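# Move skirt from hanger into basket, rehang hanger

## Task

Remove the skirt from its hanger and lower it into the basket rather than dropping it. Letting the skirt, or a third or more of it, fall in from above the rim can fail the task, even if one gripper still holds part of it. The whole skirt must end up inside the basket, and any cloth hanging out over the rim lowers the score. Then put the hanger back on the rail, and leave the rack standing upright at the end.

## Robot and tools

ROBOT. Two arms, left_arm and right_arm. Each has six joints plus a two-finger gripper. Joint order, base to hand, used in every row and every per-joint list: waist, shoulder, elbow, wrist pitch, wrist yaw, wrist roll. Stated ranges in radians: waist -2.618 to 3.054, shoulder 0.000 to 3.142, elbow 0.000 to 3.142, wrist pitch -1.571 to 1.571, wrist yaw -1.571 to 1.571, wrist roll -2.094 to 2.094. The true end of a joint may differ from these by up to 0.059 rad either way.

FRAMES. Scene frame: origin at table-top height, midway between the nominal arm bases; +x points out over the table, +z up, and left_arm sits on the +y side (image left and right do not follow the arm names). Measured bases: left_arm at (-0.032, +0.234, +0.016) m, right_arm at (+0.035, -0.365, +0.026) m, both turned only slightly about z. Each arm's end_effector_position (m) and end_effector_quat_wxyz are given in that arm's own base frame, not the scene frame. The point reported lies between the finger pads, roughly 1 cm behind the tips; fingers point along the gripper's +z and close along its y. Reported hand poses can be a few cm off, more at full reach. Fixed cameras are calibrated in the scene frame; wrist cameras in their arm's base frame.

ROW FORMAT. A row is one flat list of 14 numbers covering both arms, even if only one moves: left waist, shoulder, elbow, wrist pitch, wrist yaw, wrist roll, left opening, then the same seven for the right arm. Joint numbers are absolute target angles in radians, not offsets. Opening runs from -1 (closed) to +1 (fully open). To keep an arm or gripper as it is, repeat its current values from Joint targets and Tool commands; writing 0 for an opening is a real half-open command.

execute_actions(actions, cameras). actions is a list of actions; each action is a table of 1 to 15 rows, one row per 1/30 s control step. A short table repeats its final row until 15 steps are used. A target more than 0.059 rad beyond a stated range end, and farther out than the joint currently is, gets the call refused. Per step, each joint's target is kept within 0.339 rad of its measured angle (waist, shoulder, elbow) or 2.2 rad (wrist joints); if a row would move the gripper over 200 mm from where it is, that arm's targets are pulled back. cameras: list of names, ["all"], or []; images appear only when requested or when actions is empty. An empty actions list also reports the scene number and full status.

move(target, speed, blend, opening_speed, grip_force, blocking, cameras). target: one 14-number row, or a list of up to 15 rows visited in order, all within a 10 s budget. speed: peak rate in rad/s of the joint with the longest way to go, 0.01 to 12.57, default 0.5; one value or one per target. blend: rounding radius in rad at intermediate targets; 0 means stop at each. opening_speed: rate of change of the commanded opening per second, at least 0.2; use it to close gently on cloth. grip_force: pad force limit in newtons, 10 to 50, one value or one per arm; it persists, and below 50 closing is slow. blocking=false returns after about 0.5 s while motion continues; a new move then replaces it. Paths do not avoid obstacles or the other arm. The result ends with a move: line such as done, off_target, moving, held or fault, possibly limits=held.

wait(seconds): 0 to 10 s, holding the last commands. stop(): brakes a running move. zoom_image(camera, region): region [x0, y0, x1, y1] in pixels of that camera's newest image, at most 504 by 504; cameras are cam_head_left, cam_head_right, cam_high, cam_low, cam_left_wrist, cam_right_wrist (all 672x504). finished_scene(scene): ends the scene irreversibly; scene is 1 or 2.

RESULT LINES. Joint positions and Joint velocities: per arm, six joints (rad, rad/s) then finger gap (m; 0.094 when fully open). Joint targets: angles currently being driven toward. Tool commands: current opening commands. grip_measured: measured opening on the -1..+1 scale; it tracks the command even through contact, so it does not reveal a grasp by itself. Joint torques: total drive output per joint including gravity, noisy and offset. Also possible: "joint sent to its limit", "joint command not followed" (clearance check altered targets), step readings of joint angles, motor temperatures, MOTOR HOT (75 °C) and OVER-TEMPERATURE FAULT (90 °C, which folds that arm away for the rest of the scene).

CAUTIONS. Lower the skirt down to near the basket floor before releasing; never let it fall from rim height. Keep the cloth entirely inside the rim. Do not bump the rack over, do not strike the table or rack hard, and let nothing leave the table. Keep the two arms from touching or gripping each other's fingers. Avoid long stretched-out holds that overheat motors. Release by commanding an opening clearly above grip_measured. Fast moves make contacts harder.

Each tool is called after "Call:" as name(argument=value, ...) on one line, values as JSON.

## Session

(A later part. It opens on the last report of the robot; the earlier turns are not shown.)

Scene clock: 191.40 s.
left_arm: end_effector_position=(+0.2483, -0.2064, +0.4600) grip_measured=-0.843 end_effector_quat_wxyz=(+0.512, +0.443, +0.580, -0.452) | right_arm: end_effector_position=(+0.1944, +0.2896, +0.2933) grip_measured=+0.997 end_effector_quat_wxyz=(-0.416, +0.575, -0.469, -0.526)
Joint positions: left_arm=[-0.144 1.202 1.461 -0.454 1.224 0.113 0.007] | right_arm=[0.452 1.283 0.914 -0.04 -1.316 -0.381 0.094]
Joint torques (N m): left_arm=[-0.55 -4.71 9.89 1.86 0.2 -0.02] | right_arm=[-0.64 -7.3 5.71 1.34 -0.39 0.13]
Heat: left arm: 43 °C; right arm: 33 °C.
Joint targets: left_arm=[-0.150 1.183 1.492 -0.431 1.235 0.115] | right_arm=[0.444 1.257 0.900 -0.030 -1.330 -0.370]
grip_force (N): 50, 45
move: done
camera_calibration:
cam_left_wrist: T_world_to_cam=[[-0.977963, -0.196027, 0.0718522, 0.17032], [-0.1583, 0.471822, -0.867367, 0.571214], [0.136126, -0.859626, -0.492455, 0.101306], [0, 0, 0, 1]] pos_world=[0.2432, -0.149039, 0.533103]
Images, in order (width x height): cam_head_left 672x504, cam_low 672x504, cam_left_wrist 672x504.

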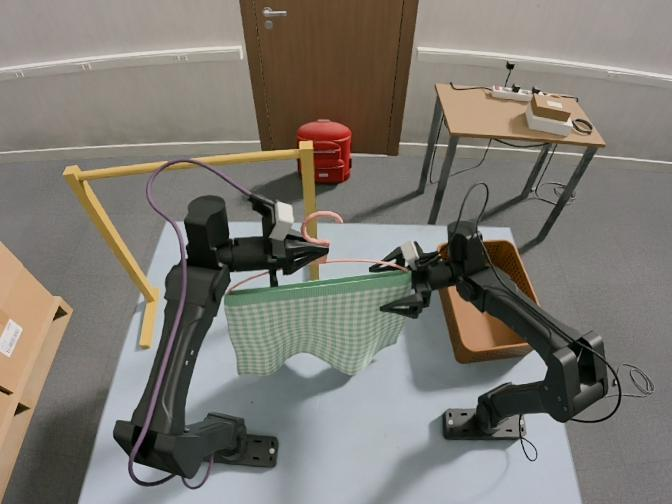

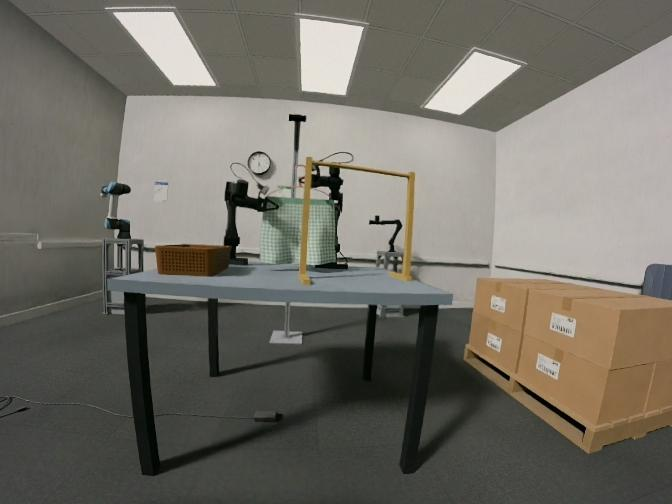

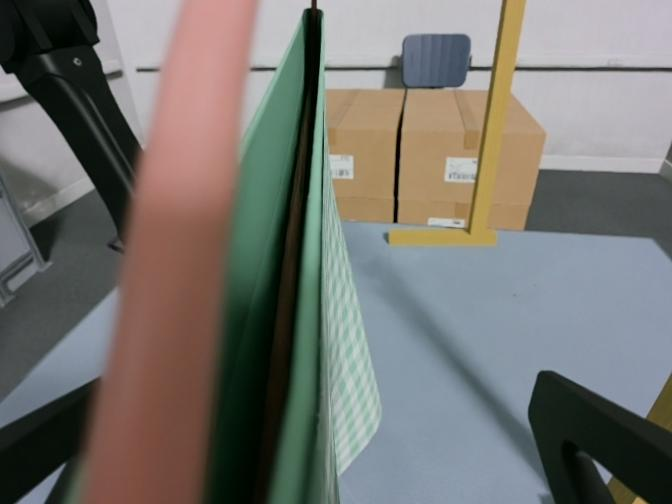

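Call:
move(target=[[-0.150,1.183,1.492,-0.431,1.235,0.115,-1,0.451,1.365,1.345,-1.0,-1.15,-0.975,1],[-0.150,1.183,1.492,-0.431,1.235,0.115,-1,0.451,1.365,1.345,-1.0,-1.15,-0.975,-1]], speed=0.4, grip_force=[50,48], cameras=["cam_head_left","cam_low","cam_left_wrist"])

Call:
zoom_image(camera="cam_head_left", region=[220, 180, 470, 390])

Call:
zoom_image(camera="cam_low", region=[240, 140, 340, 240])

Scene clock: 205.20 s.
left_arm: end_effector_position=(+0.2466, -0.2069, +0.4603) grip_measured=-0.843 end_effector_quat_wxyz=(+0.513, +0.448, +0.575, -0.452) | right_arm: end_effector_position=(+0.1840, +0.2729, +0.3022) grip_measured=-0.914 end_effector_quat_wxyz=(-0.349, +0.637, -0.522, -0.447)
Joint positions: left_arm=[-0.144 1.202 1.461 -0.454 1.233 0.125 0.007] | right_arm=[0.452 1.353 1.314 -0.992 -1.142 -0.963 0.004]
Joint torques (N m): left_arm=[-0.51 -4.68 9.85 1.85 0.11 -0.16] | right_arm=[-0.03 -3.97 9.32 0.83 -0.55 -0.17]
Heat: left arm: 43 °C; right arm: 34 °C.
Joint targets: left_arm=[-0.150 1.183 1.492 -0.431 1.235 0.115] | right_arm=[0.451 1.365 1.345 -1.000 -1.150 -0.975]
grip_force (N): 50, 48
move: done
camera_calibration:
cam_left_wrist: T_world_to_cam=[[-0.980682, -0.1861, 0.0602518, 0.176595], [-0.143307, 0.473878, -0.868851, 0.568855], [0.133141, -0.860701, -0.491393, 0.10137], [0, 0, 0, 1]] pos_world=[0.241208, -0.149455, 0.533423]
Images, in order (width x height): cam_head_left 672x504, cam_low 672x504, cam_left_wrist 672x504.

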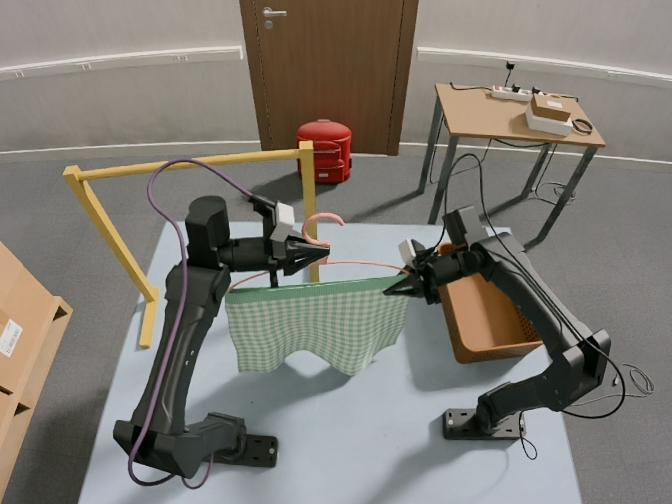

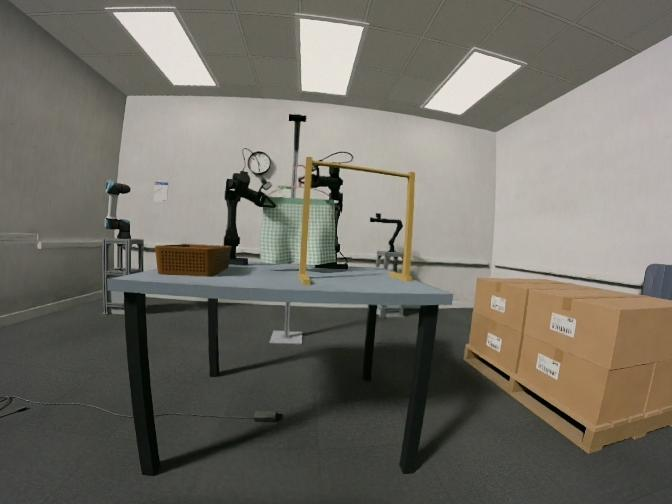

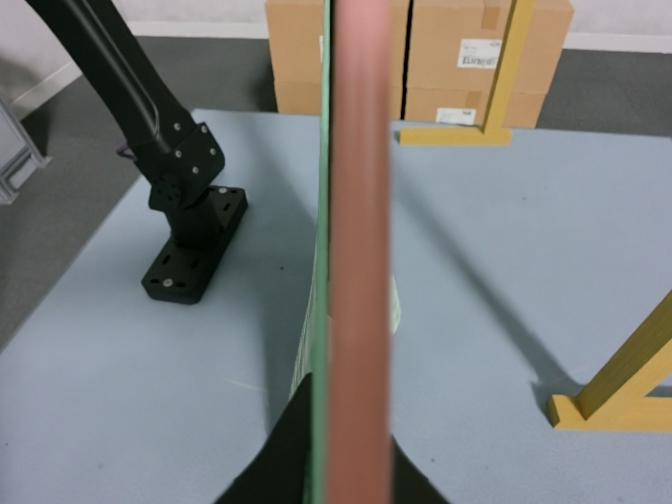

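Scaled by 2.016.

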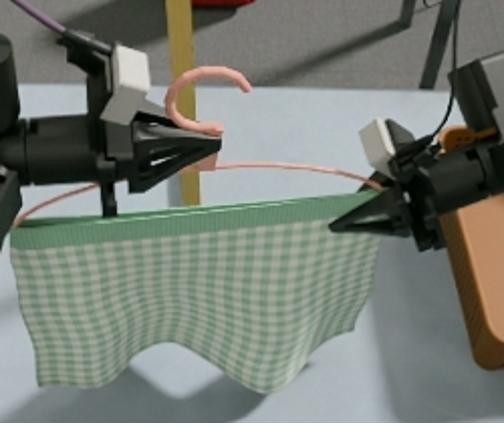

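Scaled by 5.040.

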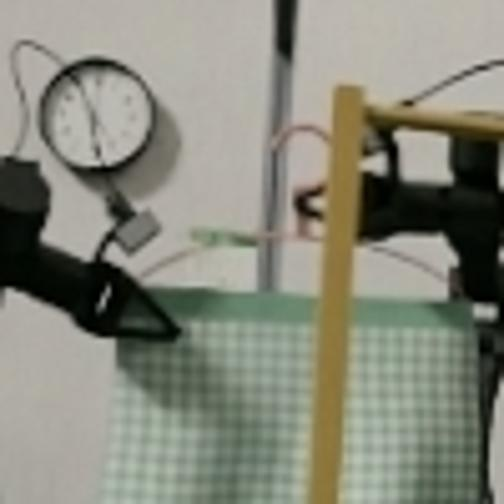

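Call:
move(target=[-0.105,1.18,1.43,0.123,1.26,-0.312,-1,0.451,1.365,1.345,-1.0,-1.15,-0.975,-1], speed=0.3, cameras=["cam_head_left","cam_low","cam_left_wrist"])

Call:
zoom_image(camera="cam_head_left", region=[220, 180, 470, 390])

Call:
zoom_image(camera="cam_low", region=[240, 140, 340, 240])

Scene clock: 211.27 s.
left_arm: end_effector_position=(+0.2489, -0.2021, +0.4846) grip_measured=-0.843 end_effector_quat_wxyz=(+0.509, +0.416, +0.558, -0.506) | right_arm: end_effector_position=(+0.1797, +0.2756, +0.3250) grip_measured=-0.915 end_effector_quat_wxyz=(-0.357, +0.626, -0.507, -0.472)
Joint positions: left_arm=[-0.111 1.202 1.395 -0.074 1.31 -0.258 0.007] | right_arm=[0.452 1.353 1.358 -0.991 -1.204 -0.92 0.004]
Joint torques (N m): left_arm=[0.62 -5.03 10.25 3.5 -0.54 -0.68] | right_arm=[-0.06 -3.71 5.23 0.84 0.07 -0.61]
Heat: left arm: 44 °C; right arm: 34 °C.
Joint targets: left_arm=[-0.105 1.180 1.430 0.123 1.260 -0.312] | right_arm=[0.451 1.365 1.345 -1.000 -1.150 -0.975]
grip_force (N): 50, 48
move: off_target (left_arm, right_arm); left_arm: the wrist pitch is farthest, 0.197 rad from its target; right_arm: the wrist roll is farthest, 0.055 rad from its target
camera_calibration:
cam_left_wrist: T_world_to_cam=[[-0.980004, -0.138403, 0.142959, 0.147734], [-0.186217, 0.384777, -0.90403, 0.597754], [0.0701127, -0.912574, -0.402856, 0.0794796], [0, 0, 0, 1]] pos_world=[0.250519, -0.137024, 0.551286]
Images, in order (width x height): cam_head_left 672x504, cam_low 672x504, cam_left_wrist 672x504.

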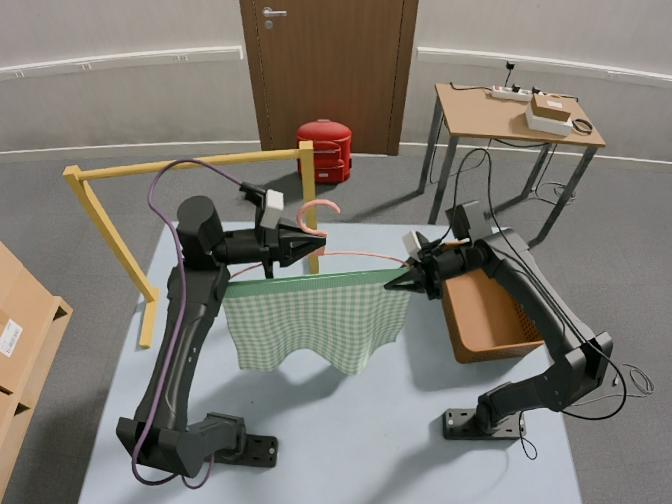

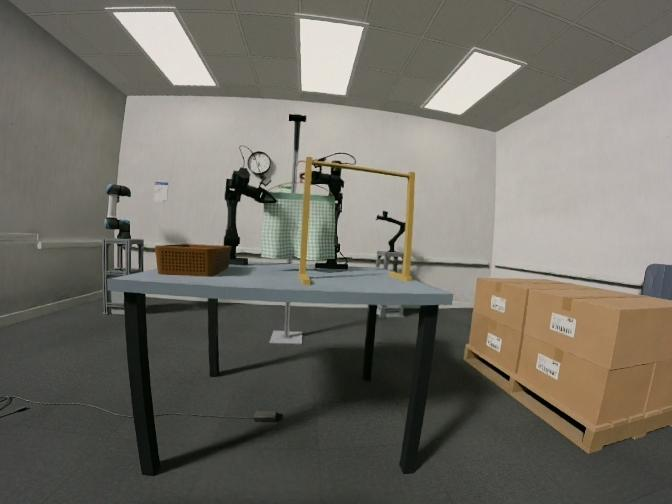

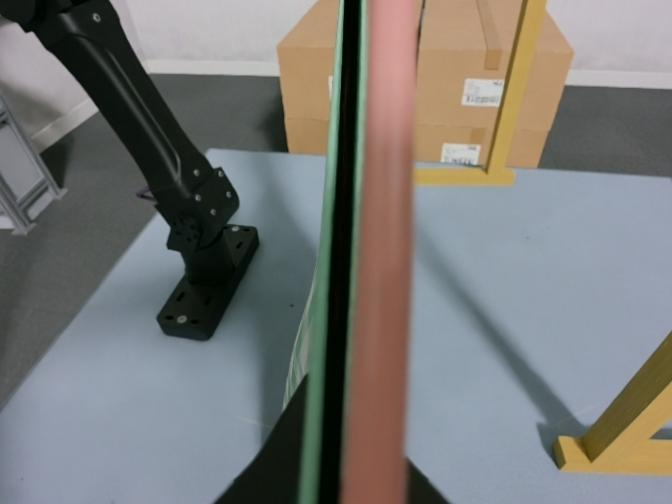

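Scaled by 2.016.

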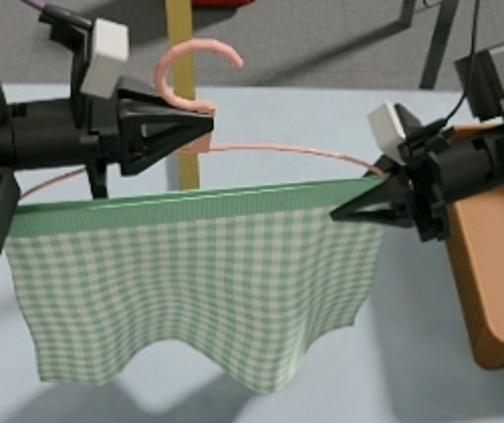

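Scaled by 5.040.

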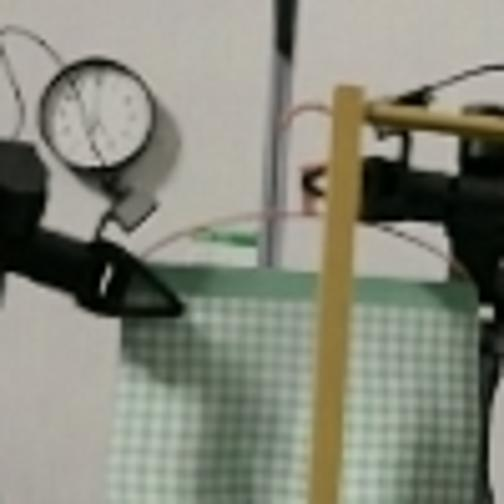

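Call:
zoom_image(camera="cam_head_left", region=[370, 240, 430, 300])

Call:
zoom_image(camera="cam_low", region=[320, 170, 350, 200])

Call:
zoom_image(camera="cam_low", region=[255, 180, 295, 220])

Scaled by 8.400.

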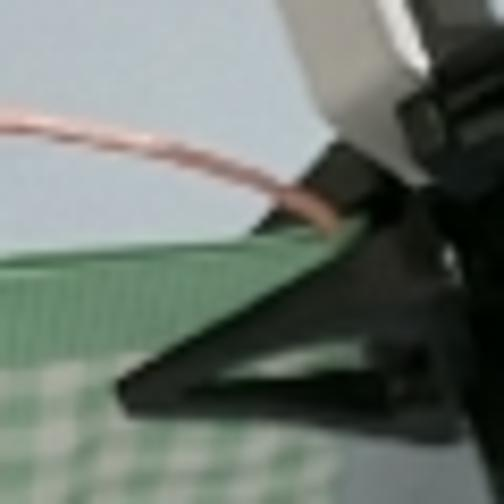

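Scaled by 16.800.

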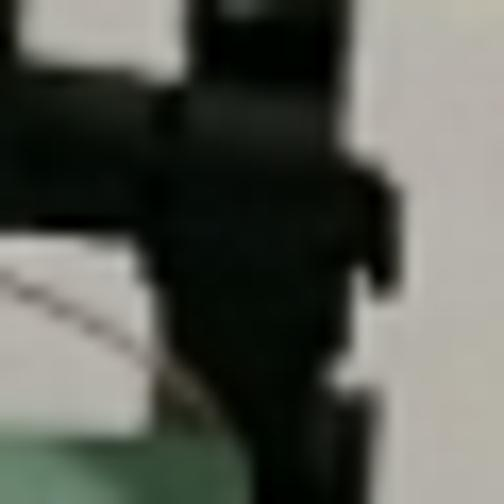

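Scaled by 12.600.

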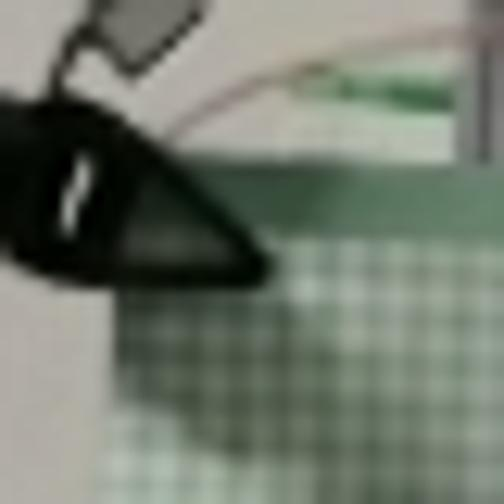

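Call:
move(target=[-0.103,1.254,1.62,0.03,1.26,-0.313,-1,0.451,1.365,1.265,-0.93,-1.15,-0.975,-1], speed=0.2, grip_force=[50,50], cameras=["cam_head_left","cam_low","cam_left_wrist"])

Call:
zoom_image(camera="cam_head_left", region=[220, 180, 470, 390])

Call:
zoom_image(camera="cam_low", region=[240, 140, 340, 240])

Scene clock: 218.17 s.
left_arm: end_effector_position=(+0.2617, -0.2044, +0.4870) grip_measured=-0.842 end_effector_quat_wxyz=(+0.478, +0.407, +0.574, -0.525) | right_arm: end_effector_position=(+0.1836, +0.2759, +0.3221) grip_measured=-0.915 end_effector_quat_wxyz=(-0.361, +0.614, -0.505, -0.488)
Joint positions: left_arm=[-0.11 1.28 1.496 -0.176 1.339 -0.254 0.007] | right_arm=[0.439 1.353 1.317 -0.925 -1.242 -0.885 0.004]
Joint torques (N m): left_arm=[0.7 -6.06 18.24 3.61 -0.78 -0.75] | right_arm=[0.98 -3.99 1.81 0.86 0.48 -0.98]
Heat: left arm: 50 °C; right arm: 34 °C.
Joint targets: left_arm=[-0.103 1.254 1.620 0.030 1.260 -0.313] | right_arm=[0.451 1.365 1.265 -0.930 -1.150 -0.975]
move: off_target (left_arm, right_arm); left_arm: the wrist pitch is farthest, 0.206 rad from its target; right_arm: the wrist yaw is farthest, 0.092 rad from its target
camera_calibration:
cam_left_wrist: T_world_to_cam=[[-0.970269, -0.113485, 0.213771, 0.127531], [-0.24159, 0.401059, -0.883621, 0.611076], [0.014543, -0.908996, -0.416552, 0.0993004], [0, 0, 0, 1]] pos_world=[0.269924, -0.140341, 0.554061]
Images, in order (width x height): cam_head_left 672x504, cam_low 672x504, cam_left_wrist 672x504.

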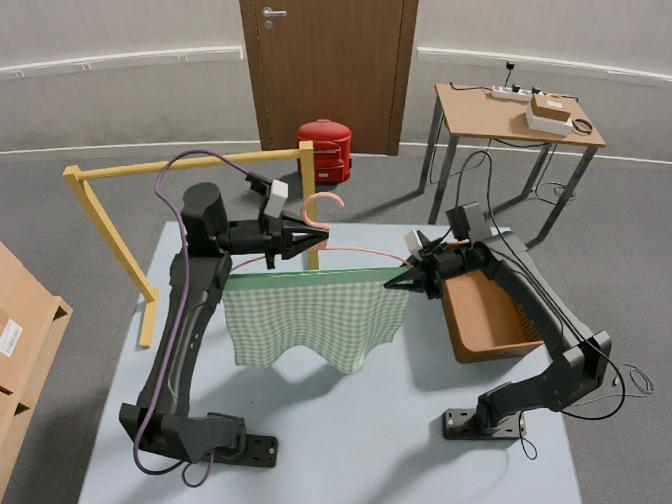

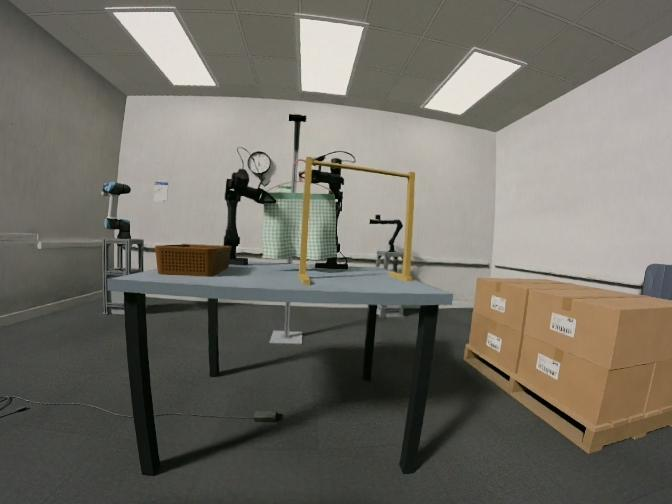

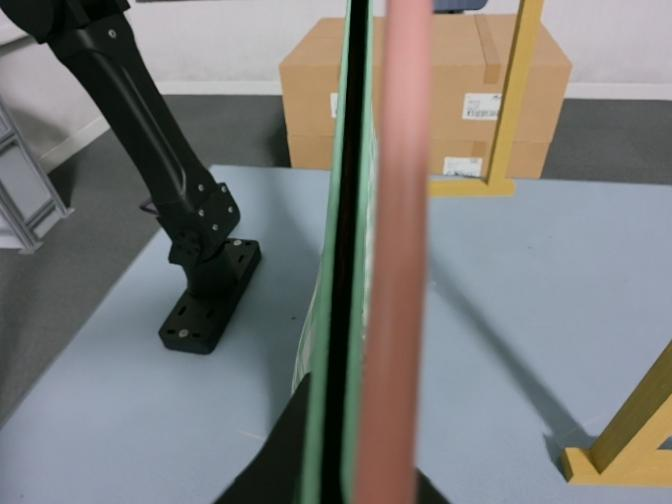

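Scaled by 2.016.

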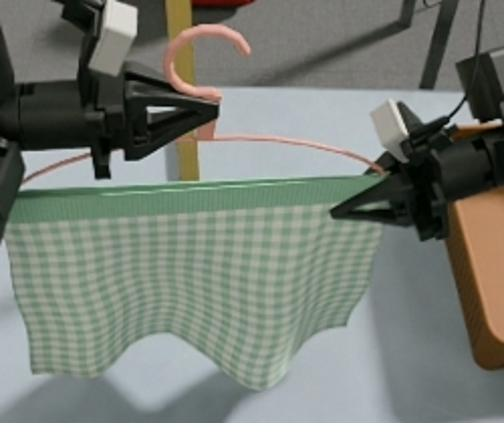

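Scaled by 5.040.

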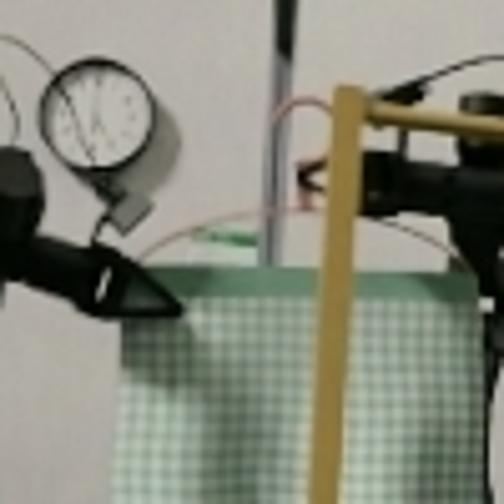

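Call:
move(target=[[-0.150,1.183,1.492,-0.431,1.235,0.115,-1,0.451,1.365,1.345,-1.0,-1.15,-0.975,-1],[-0.150,1.183,1.492,-0.431,1.235,0.115,-1,0.451,1.365,1.345,-1.0,-1.15,-0.975,1],[-0.150,1.183,1.492,-0.431,1.235,0.115,-1,0.292,1.19,0.788,-0.118,-1.488,-0.53,1]], speed=0.4, cameras=["cam_head_left","cam_low","cam_left_wrist"])

Call:
zoom_image(camera="cam_head_left", region=[220, 180, 470, 390])

Call:
zoom_image(camera="cam_low", region=[240, 140, 340, 240])

Scene clock: 234.10 s.
left_arm: end_effector_position=(+0.2457, -0.2077, +0.4709) grip_measured=-0.843 end_effector_quat_wxyz=(+0.519, +0.451, +0.568, -0.451) | right_arm: end_effector_position=(+0.1871, +0.2470, +0.2777) grip_measured=+0.997 end_effector_quat_wxyz=(-0.433, +0.566, -0.453, -0.536)
Joint positions: left_arm=[-0.148 1.211 1.496 -0.449 1.234 0.111 0.007] | right_arm=[0.301 1.213 0.802 -0.126 -1.472 -0.541 0.094]
Joint torques (N m): left_arm=[-0.13 -5.53 6.72 1.79 0.09 -0.02] | right_arm=[-0.75 -6.02 5.49 1.24 -0.5 0.11]
Heat: left arm: 50 °C; right arm: 33 °C.
Joint targets: left_arm=[-0.150 1.183 1.492 -0.431 1.235 0.115] | right_arm=[0.292 1.190 0.788 -0.118 -1.488 -0.530]
move: done
camera_calibration:
cam_left_wrist: T_world_to_cam=[[-0.982176, -0.182725, 0.0440752, 0.183653], [-0.126341, 0.468143, -0.874574, 0.57564], [0.139174, -0.864554, -0.482884, 0.0996468], [0, 0, 0, 1]] pos_world=[0.239238, -0.149774, 0.543464]
Images, in order (width x height): cam_head_left 672x504, cam_low 672x504, cam_left_wrist 672x504.

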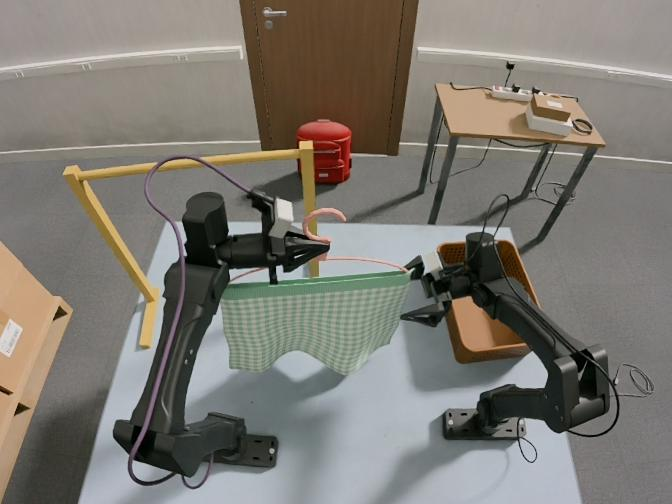

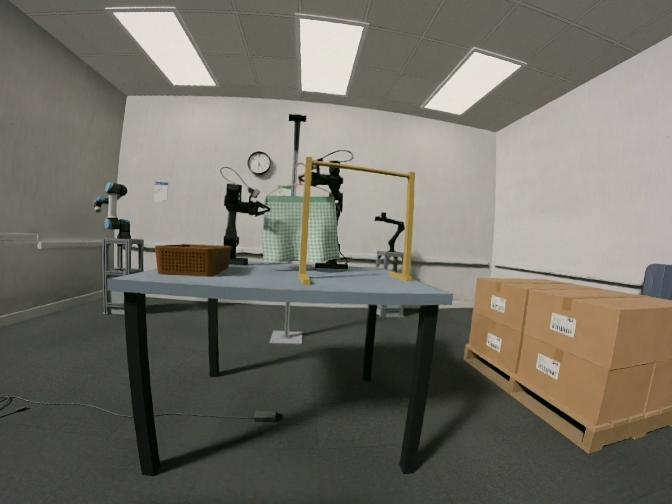

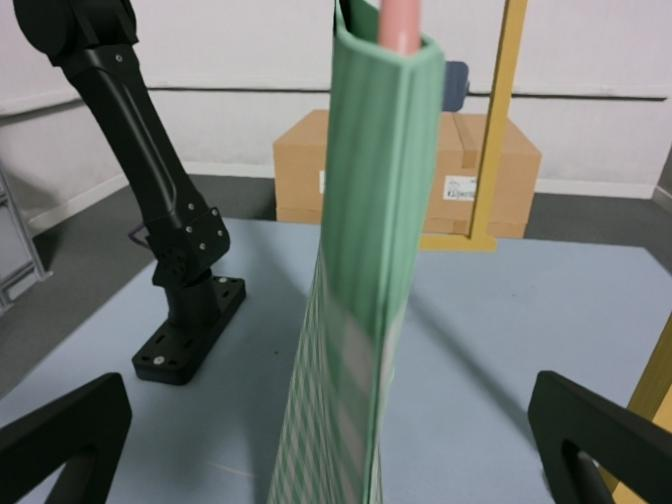

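Scaled by 2.016.

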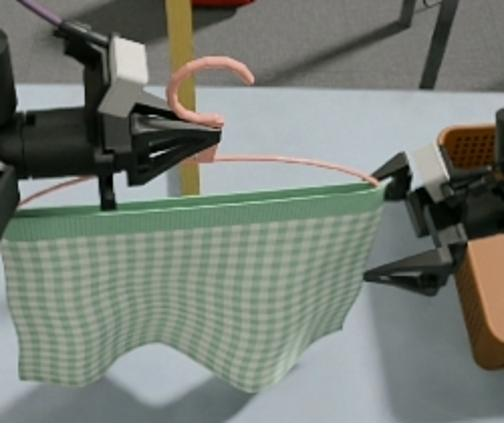

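Scaled by 5.040.

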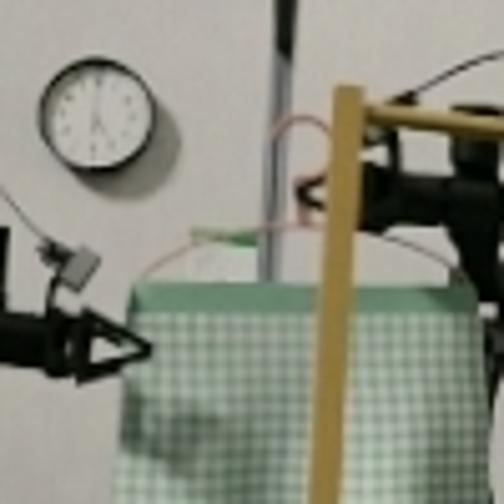

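Call:
move(target=[[-0.150,1.183,1.492,-0.431,1.235,0.115,-1,0.342,1.198,0.747,0.112,-1.443,-0.348,1],[-0.150,1.183,1.492,-0.431,1.235,0.115,-1,0.342,1.198,0.747,0.112,-1.443,-0.348,-1]], speed=0.3, grip_force=[50,50], cameras=["cam_low","cam_left_wrist"])

Call:
move(target=[-0.145,1.30,1.81,-0.64,1.235,0.115,-1,0.342,1.198,0.747,0.112,-1.443,-0.348,-1], speed=0.25, cameras=["cam_head_left","cam_low","cam_left_wrist"])

Call:
zoom_image(camera="cam_head_left", region=[220, 160, 470, 390])

Call:
zoom_image(camera="cam_low", region=[240, 140, 340, 240])

Scene clock: 240.03 s.
left_arm: end_effector_position=(+0.2459, -0.2077, +0.4709) grip_measured=-0.843 end_effector_quat_wxyz=(+0.520, +0.451, +0.569, -0.450) | right_arm: end_effector_position=(+0.1888, +0.2557, +0.2811) grip_measured=-0.970 end_effector_quat_wxyz=(-0.438, +0.565, -0.450, -0.535)
Joint positions: left_arm=[-0.148 1.211 1.496 -0.449 1.233 0.112 0.007] | right_arm=[0.333 1.213 0.762 0.104 -1.443 -0.359 0.001]
Joint torques (N m): left_arm=[-0.17 -5.53 6.69 1.79 0.09 -0.01] | right_arm=[0.73 -5.35 5.41 1.31 -0.25 0.11]
Heat: left arm: 48 °C; right arm: 33 °C.
Joint targets: left_arm=[-0.150 1.183 1.492 -0.431 1.235 0.115] | right_arm=[0.342 1.198 0.747 0.112 -1.443 -0.348]
move: done
camera_calibration:
cam_left_wrist: T_world_to_cam=[[-0.982043, -0.183544, 0.0436231, 0.183747], [-0.126361, 0.468241, -0.874519, 0.57563], [0.140086, -0.864328, -0.483025, 0.0995405], [0, 0, 0, 1]] pos_world=[0.23924, -0.149772, 0.543464]
Images, in order (width x height): cam_low 672x504, cam_left_wrist 672x504.

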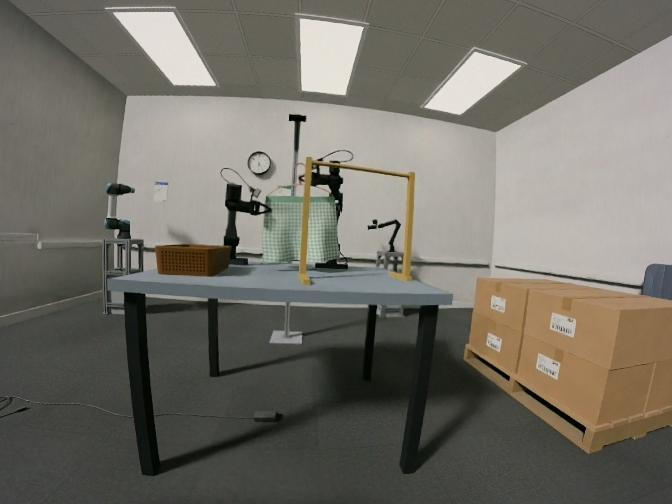

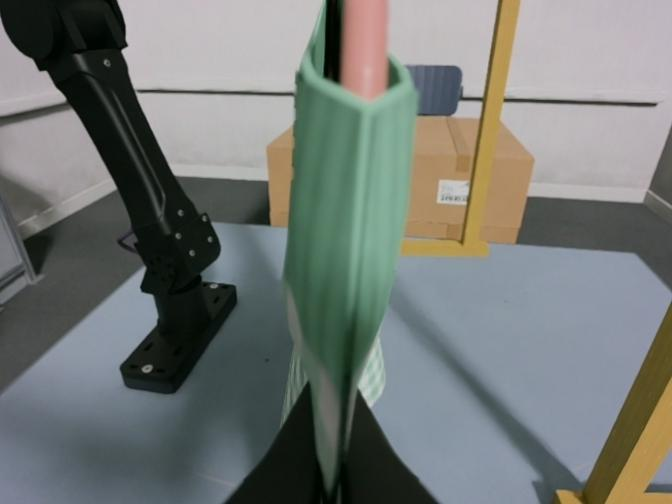

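Scene clock: 241.77 s.
left_arm: end_effector_position=(+0.2501, -0.2069, +0.4968) grip_measured=-0.843 end_effector_quat_wxyz=(+0.493, +0.430, +0.601, -0.459) | right_arm: end_effector_position=(+0.1844, +0.2567, +0.2872) grip_measured=-0.971 end_effector_quat_wxyz=(-0.447, +0.577, -0.430, -0.532)
Joint positions: left_arm=[-0.148 1.31 1.746 -0.698 1.211 0.117 0.007] | right_arm=[0.341 1.205 0.762 0.142 -1.455 -0.358 0.001]
Joint torques (N m): left_arm=[0.38 -4.33 12.26 2.21 0.36 -0.07] | right_arm=[0.08 -4.59 5.56 0.88 -0.06 0.11]
Heat: left arm: 48 °C; right arm: 33 °C.
Joint targets: left_arm=[-0.145 1.300 1.810 -0.640 1.235 0.115] | right_arm=[0.342 1.198 0.747 0.112 -1.443 -0.348]
move: off_target (left_arm); left_arm: the elbow is farthest, 0.064 rad from its target
camera_calibration:
cam_left_wrist: T_world_to_cam=[[-0.970141, -0.205596, 0.128673, 0.137132], [-0.214797, 0.481901, -0.84949, 0.611014], [0.112644, -0.851764, -0.511673, 0.135786], [0, 0, 0, 1]] pos_world=[0.248986, -0.150597, 0.570884]
Images, in order (width x height): cam_head_left 672x504, cam_low 672x504, cam_left_wrist 672x504.

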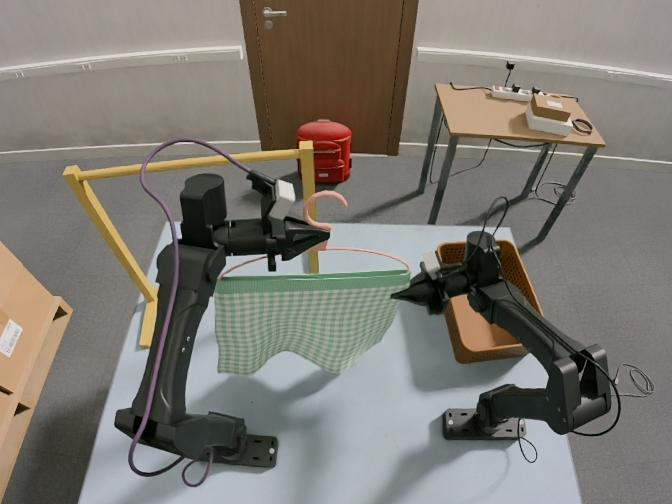

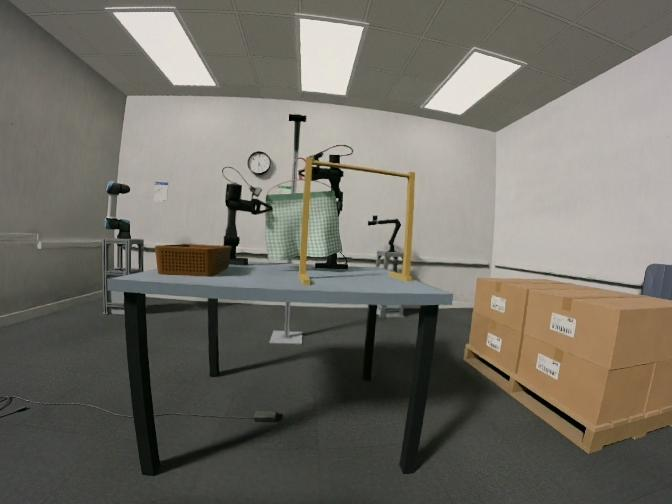

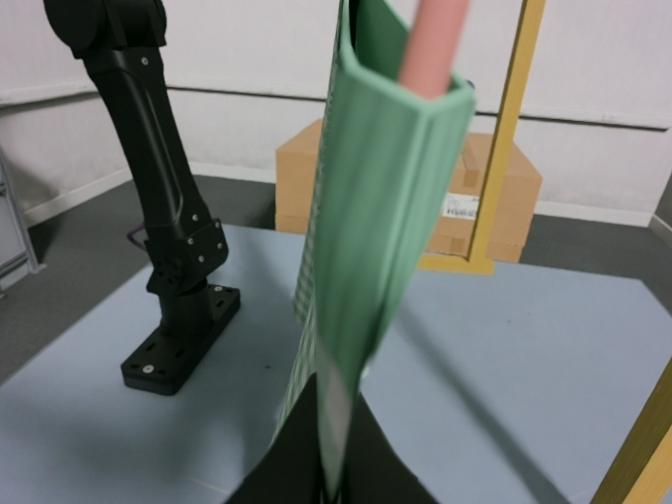

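Scaled by 2.016.

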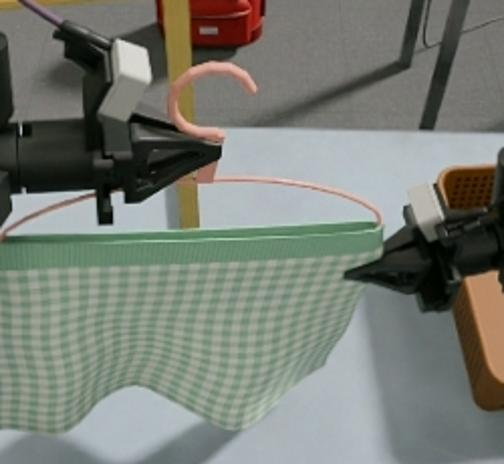

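Scaled by 5.040.

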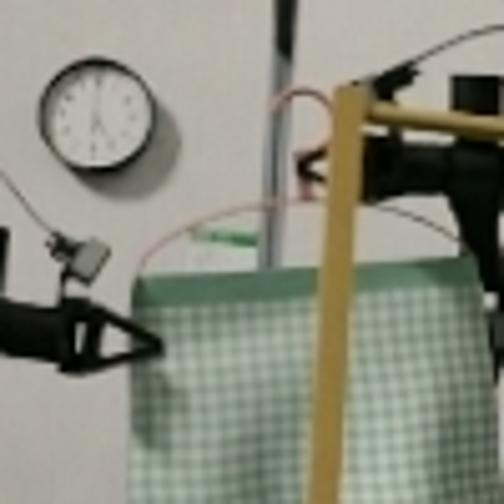

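Call:
move(target=[-0.107,1.285,1.75,-0.12,1.26,-0.25,-1,0.342,1.198,0.747,0.112,-1.443,-0.348,-1], speed=0.25, cameras=["cam_head_left","cam_low","cam_left_wrist"])

Call:
zoom_image(camera="cam_head_left", region=[220, 160, 470, 390])

Call:
zoom_image(camera="cam_low", region=[240, 140, 340, 240])

Scene clock: 247.23 s.
left_arm: end_effector_position=(+0.2460, -0.1999, +0.5719) grip_measured=-0.843 end_effector_quat_wxyz=(+0.582, +0.444, +0.506, -0.457) | right_arm: end_effector_position=(+0.1874, +0.2572, +0.2818) grip_measured=-0.971 end_effector_quat_wxyz=(-0.443, +0.568, -0.447, -0.530)
Joint positions: left_arm=[-0.114 1.31 1.754 -0.132 1.257 -0.244 0.007] | right_arm=[0.341 1.205 0.757 0.117 -1.431 -0.358 0.001]
Joint torques (N m): left_arm=[0.77 -5.42 5.89 1.54 -0.14 -0.11] | right_arm=[0.02 -4.59 5.94 1.12 -0.33 0.07]
Heat: left arm: 47 °C; right arm: 34 °C.
Joint targets: left_arm=[-0.107 1.285 1.750 -0.120 1.260 -0.250] | right_arm=[0.342 1.198 0.747 0.112 -1.443 -0.348]
move: done
camera_calibration:
cam_left_wrist: T_world_to_cam=[[-0.981229, -0.185238, -0.053627, 0.235992], [-0.015199, 0.351504, -0.936063, 0.644946], [0.192245, -0.917677, -0.347722, 0.054153], [0, 0, 0, 1]] pos_world=[0.230954, -0.133292, 0.635196]
Images, in order (width x height): cam_head_left 672x504, cam_low 672x504, cam_left_wrist 672x504.

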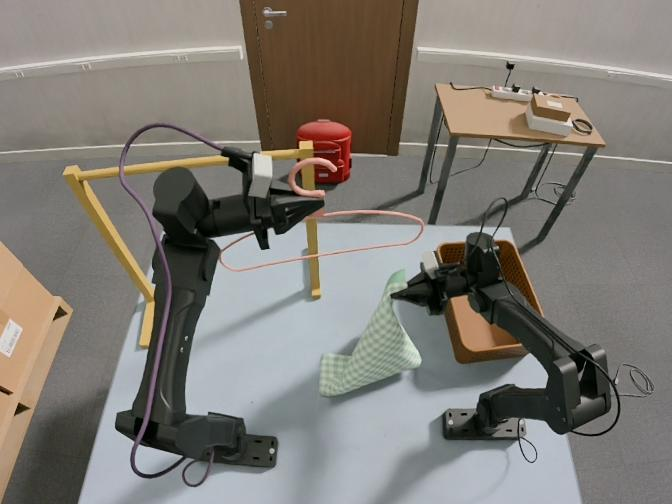

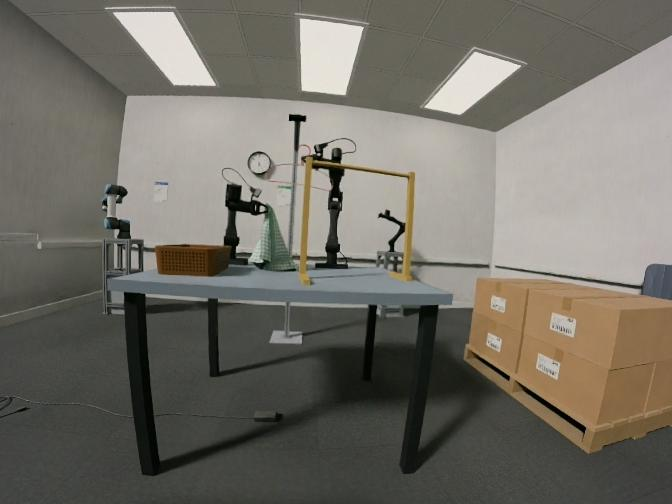

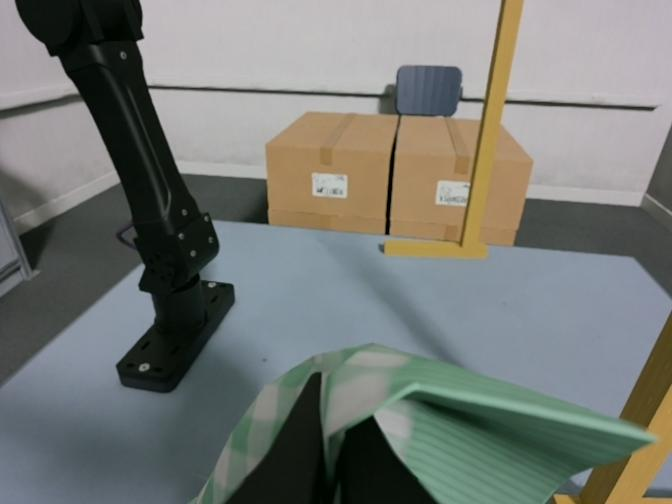

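Scaled by 2.016.

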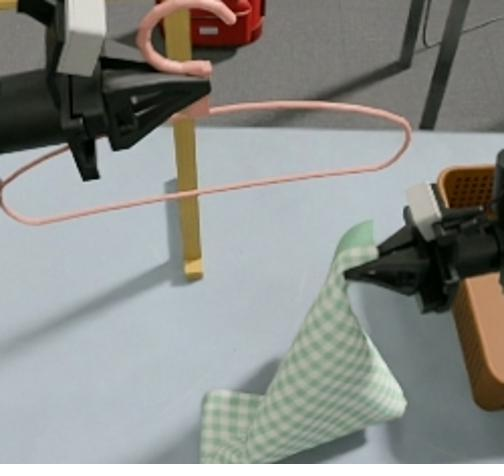

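Scaled by 5.040.

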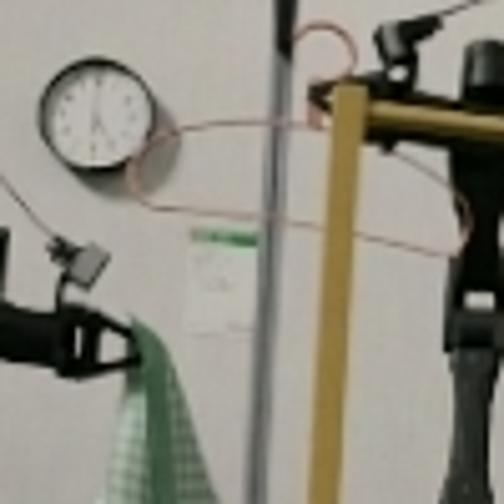

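Call:
zoom_image(camera="cam_low", region=[290, 135, 340, 185])

Call:
zoom_image(camera="cam_head_left", region=[250, 130, 350, 230])

Call:
zoom_image(camera="cam_head_left", region=[60, 130, 140, 210])

Scaled by 10.080.

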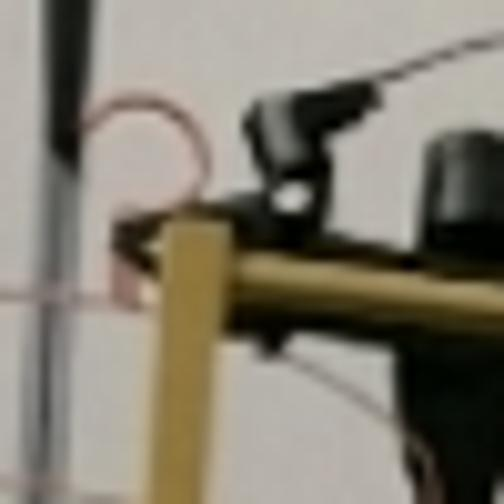

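Scaled by 5.040.

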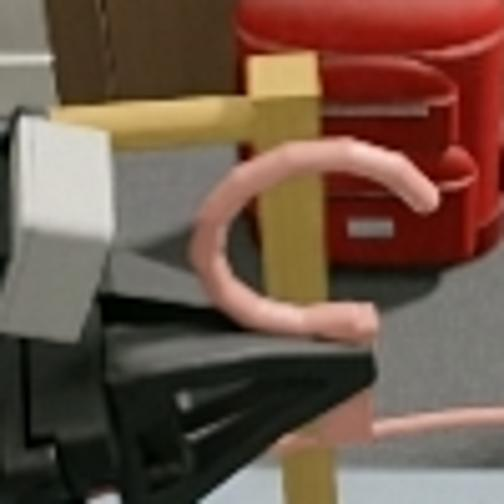

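Scaled by 6.300.

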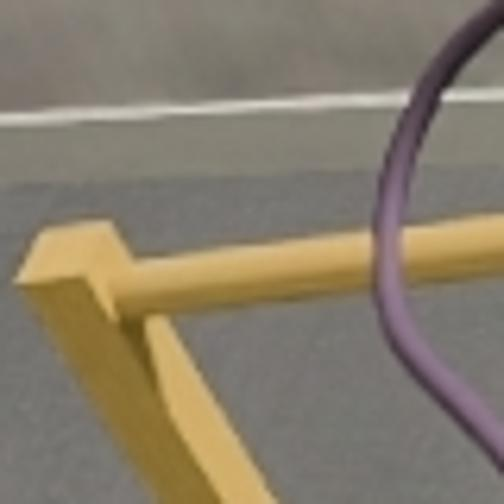

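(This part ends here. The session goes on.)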